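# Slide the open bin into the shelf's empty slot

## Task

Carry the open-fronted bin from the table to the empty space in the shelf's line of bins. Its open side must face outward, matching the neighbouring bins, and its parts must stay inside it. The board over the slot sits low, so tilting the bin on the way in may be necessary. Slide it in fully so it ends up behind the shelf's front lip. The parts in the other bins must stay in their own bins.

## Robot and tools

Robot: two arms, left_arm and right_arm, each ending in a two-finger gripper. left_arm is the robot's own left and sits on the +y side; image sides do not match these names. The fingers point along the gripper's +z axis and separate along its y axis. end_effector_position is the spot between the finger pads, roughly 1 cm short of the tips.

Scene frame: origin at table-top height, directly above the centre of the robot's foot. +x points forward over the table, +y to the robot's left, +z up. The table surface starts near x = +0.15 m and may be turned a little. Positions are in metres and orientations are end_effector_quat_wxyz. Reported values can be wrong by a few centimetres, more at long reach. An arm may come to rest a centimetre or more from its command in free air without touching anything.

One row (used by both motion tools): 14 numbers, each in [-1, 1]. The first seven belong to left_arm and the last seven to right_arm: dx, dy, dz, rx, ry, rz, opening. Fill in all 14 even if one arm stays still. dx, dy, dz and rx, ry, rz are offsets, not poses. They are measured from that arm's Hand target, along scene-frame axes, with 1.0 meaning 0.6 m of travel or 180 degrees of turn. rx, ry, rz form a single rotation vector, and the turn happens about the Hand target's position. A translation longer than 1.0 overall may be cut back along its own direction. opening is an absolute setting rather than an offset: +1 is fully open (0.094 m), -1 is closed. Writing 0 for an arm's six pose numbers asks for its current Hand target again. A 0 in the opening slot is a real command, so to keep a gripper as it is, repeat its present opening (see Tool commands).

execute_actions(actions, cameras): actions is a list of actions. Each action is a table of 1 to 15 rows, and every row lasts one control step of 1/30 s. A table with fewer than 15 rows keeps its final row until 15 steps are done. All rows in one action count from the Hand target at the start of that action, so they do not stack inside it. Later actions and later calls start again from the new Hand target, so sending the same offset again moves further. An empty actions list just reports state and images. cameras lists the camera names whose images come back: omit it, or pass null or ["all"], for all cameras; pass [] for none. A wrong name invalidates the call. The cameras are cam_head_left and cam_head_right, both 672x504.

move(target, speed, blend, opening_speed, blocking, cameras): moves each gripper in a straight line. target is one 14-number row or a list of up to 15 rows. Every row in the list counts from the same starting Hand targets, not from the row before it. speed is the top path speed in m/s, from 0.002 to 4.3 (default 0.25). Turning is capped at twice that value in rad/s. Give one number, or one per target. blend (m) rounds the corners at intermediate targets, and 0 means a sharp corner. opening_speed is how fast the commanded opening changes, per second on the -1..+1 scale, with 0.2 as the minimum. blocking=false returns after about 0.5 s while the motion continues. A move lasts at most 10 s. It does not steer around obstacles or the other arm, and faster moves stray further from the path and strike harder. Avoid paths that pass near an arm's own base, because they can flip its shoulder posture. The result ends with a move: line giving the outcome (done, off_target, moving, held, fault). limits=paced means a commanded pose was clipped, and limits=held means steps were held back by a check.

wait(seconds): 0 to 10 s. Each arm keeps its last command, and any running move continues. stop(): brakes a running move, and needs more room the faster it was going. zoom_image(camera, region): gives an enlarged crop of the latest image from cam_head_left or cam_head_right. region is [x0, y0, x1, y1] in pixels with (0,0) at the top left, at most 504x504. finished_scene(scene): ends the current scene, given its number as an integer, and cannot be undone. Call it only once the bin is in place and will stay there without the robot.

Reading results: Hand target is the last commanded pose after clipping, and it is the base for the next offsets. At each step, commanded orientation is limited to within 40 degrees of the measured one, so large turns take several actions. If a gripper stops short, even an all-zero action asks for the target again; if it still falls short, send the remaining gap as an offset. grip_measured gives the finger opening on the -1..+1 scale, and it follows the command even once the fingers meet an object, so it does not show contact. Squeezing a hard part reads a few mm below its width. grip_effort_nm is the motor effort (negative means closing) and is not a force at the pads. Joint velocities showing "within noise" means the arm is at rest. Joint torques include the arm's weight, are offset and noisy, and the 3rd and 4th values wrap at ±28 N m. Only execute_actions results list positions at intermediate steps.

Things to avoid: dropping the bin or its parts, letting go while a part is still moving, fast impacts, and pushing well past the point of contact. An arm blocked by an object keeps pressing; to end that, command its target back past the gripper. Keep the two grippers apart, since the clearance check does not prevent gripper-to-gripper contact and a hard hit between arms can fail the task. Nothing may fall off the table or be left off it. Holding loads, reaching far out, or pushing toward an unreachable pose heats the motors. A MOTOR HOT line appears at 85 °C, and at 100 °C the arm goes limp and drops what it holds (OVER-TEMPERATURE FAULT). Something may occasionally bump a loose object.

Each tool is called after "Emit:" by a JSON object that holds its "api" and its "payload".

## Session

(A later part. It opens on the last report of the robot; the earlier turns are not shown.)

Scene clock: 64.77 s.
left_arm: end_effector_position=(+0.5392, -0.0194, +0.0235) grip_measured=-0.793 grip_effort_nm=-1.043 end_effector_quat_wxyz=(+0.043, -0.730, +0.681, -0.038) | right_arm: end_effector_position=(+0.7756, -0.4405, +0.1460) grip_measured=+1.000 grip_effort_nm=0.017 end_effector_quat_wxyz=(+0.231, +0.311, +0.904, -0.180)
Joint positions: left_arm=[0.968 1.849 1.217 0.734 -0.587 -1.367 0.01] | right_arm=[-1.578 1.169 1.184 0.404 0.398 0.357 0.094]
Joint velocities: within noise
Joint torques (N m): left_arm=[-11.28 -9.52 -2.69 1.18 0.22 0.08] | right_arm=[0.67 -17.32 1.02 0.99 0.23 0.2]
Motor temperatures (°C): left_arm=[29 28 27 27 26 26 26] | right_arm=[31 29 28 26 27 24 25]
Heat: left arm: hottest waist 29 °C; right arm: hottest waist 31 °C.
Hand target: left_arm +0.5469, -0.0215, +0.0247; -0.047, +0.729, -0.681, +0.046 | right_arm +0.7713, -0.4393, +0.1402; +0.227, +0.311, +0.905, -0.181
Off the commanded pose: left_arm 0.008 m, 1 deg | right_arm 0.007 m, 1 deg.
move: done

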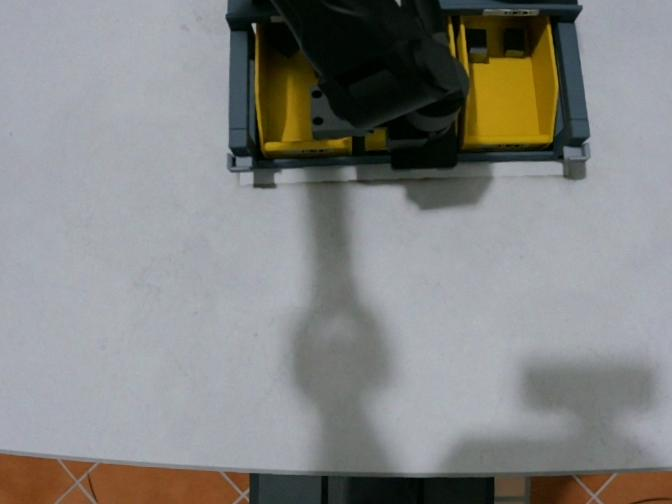

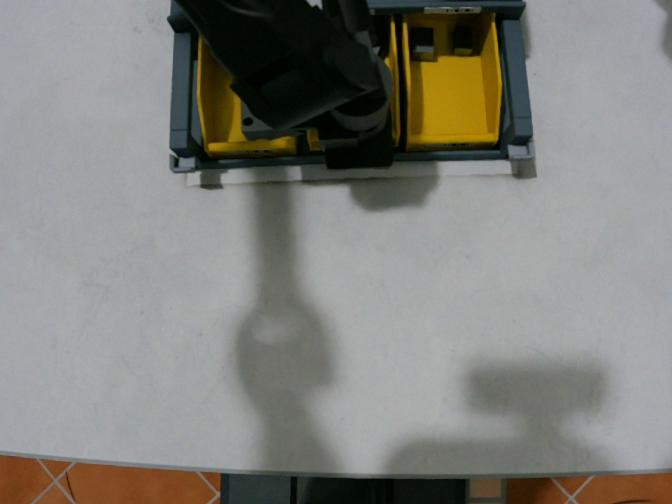

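Emit:
{"api": "move", "payload": {"target": [0, 0, 0, 0, 0, 0, -0.68, 0,0,0,0,0,0,1], "speed": 0.03, "opening_speed": 0.5, "cameras": []}}

Emit:
{"api": "move", "payload": {"target": [[-0.005, -0.002, 0.05, 0, 0, 0, -0.6, 0,0,0,0,0,0,1],[-0.015, -0.002, 0.13, 0, 0, 0, -0.5, 0,0,0,0,0,0,1],[-0.25, 0.3, 0.22, 0, 0, 0, -0.5, 0,0,0,0,0,0,1]], "speed": [0.04, 0.1, 0.25]}}

Emit:
{"api": "zoom_image", "payload": {"camera": "cam_head_left", "region": [340, 10, 480, 190]}}

Emit:
{"api": "zoom_image", "payload": {"camera": "cam_head_right", "region": [280, 10, 420, 190]}}

Scene clock: 67.23 s.
left_arm: end_effector_position=(+0.5394, -0.0198, +0.0235) grip_measured=-0.682 grip_effort_nm=0.090 end_effector_quat_wxyz=(+0.043, -0.730, +0.681, -0.039) | right_arm: end_effector_position=(+0.7756, -0.4405, +0.1460) grip_measured=+1.000 grip_effort_nm=0.027 end_effector_quat_wxyz=(+0.231, +0.311, +0.904, -0.180)
Joint positions: left_arm=[0.968 1.849 1.217 0.735 -0.584 -1.367 0.015] | right_arm=[-1.578 1.169 1.184 0.404 0.398 0.357 0.094]
Joint velocities: within noise
Joint torques (N m): left_arm=[-12.16 -10.64 -2.55 1.29 0.07 0.06] | right_arm=[0.62 -17.2 1.14 1.06 0.25 0.17]
Motor temperatures (°C): left_arm=[29 28 27 27 26 26 26] | right_arm=[31 29 28 26 27 24 25]
Heat: left arm: hottest waist 29 °C; right arm: hottest waist 31 °C.
Hand target: left_arm +0.5468, -0.0215, +0.0247; -0.047, +0.729, -0.681, +0.046 | right_arm +0.7713, -0.4393, +0.1402; +0.227, +0.311, +0.905, -0.181
Off the commanded pose: left_arm 0.008 m, 1 deg | right_arm 0.007 m, 1 deg.
move: done
No camera images: "cameras" was empty.

Scene clock: 70.83 s.
left_arm: end_effector_position=(+0.4142, +0.1597, +0.1445) grip_measured=-0.502 grip_effort_nm=0.090 end_effector_quat_wxyz=(+0.063, -0.727, +0.682, -0.052) | right_arm: end_effector_position=(+0.7756, -0.4405, +0.1460) grip_measured=+1.000 grip_effort_nm=0.022 end_effector_quat_wxyz=(+0.231, +0.311, +0.904, -0.180)
Joint positions: left_arm=[1.233 1.667 0.561 1.248 -0.319 -1.373 0.023] | right_arm=[-1.578 1.169 1.184 0.404 0.398 0.357 0.094]
Joint velocities: within noise
Joint torques (N m): left_arm=[-4.54 -7.65 -8.49 1.47 0.11 -0.27] | right_arm=[0.32 -17.32 1.11 0.95 0.21 0.17]
Motor temperatures (°C): left_arm=[29 28 27 27 26 26 26] | right_arm=[31 29 28 26 27 24 25]
Heat: left arm: hottest waist 29 °C; right arm: hottest waist 31 °C.
Hand target: left_arm +0.3968, +0.1586, +0.1566; -0.047, +0.729, -0.681, +0.046 | right_arm +0.7713, -0.4393, +0.1402; +0.227, +0.311, +0.905, -0.181
Off the commanded pose: left_arm 0.021 m, 2 deg | right_arm 0.007 m, 1 deg.
move: off_target (left_arm); target 2's new opening was sent with left_arm's hand 0.015 m and 1 deg from that target

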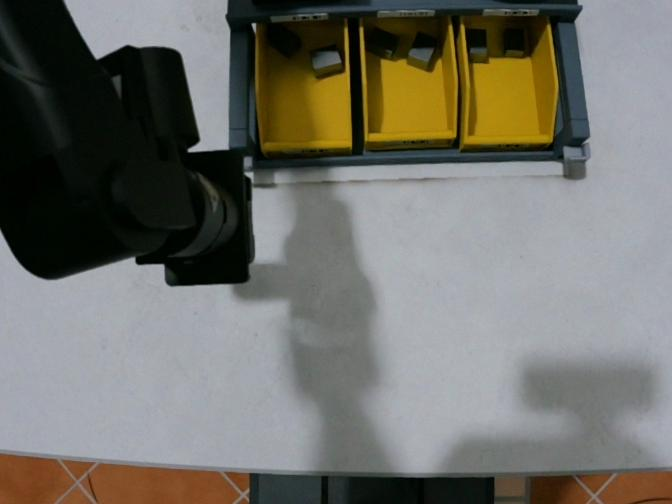

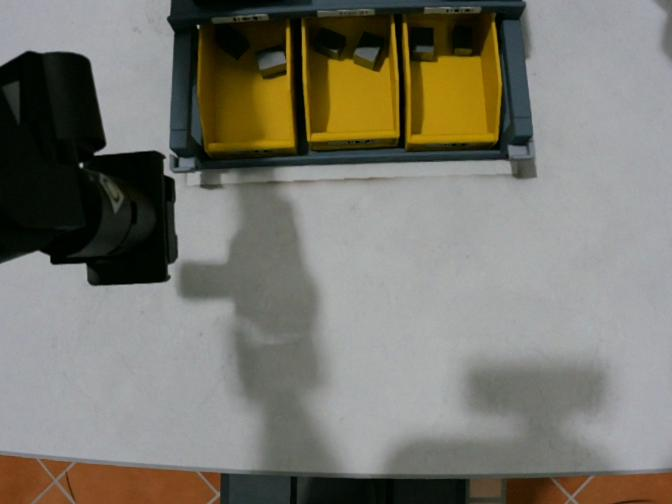

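Scaled by 2.800.

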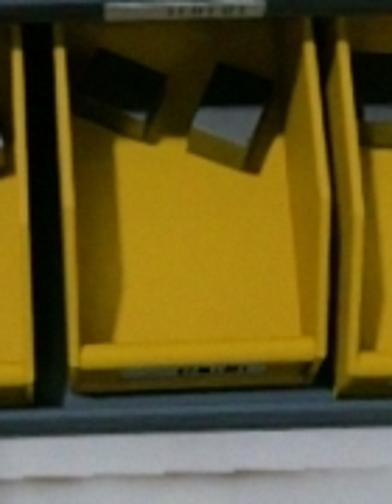

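Scaled by 2.800.

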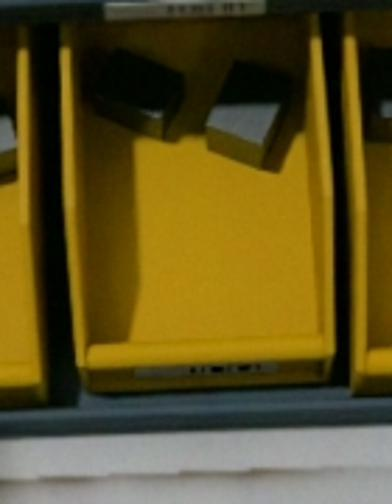

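Emit:
{"api": "finished_scene", "payload": {"scene": 2}}

The scene is finished: the task was done.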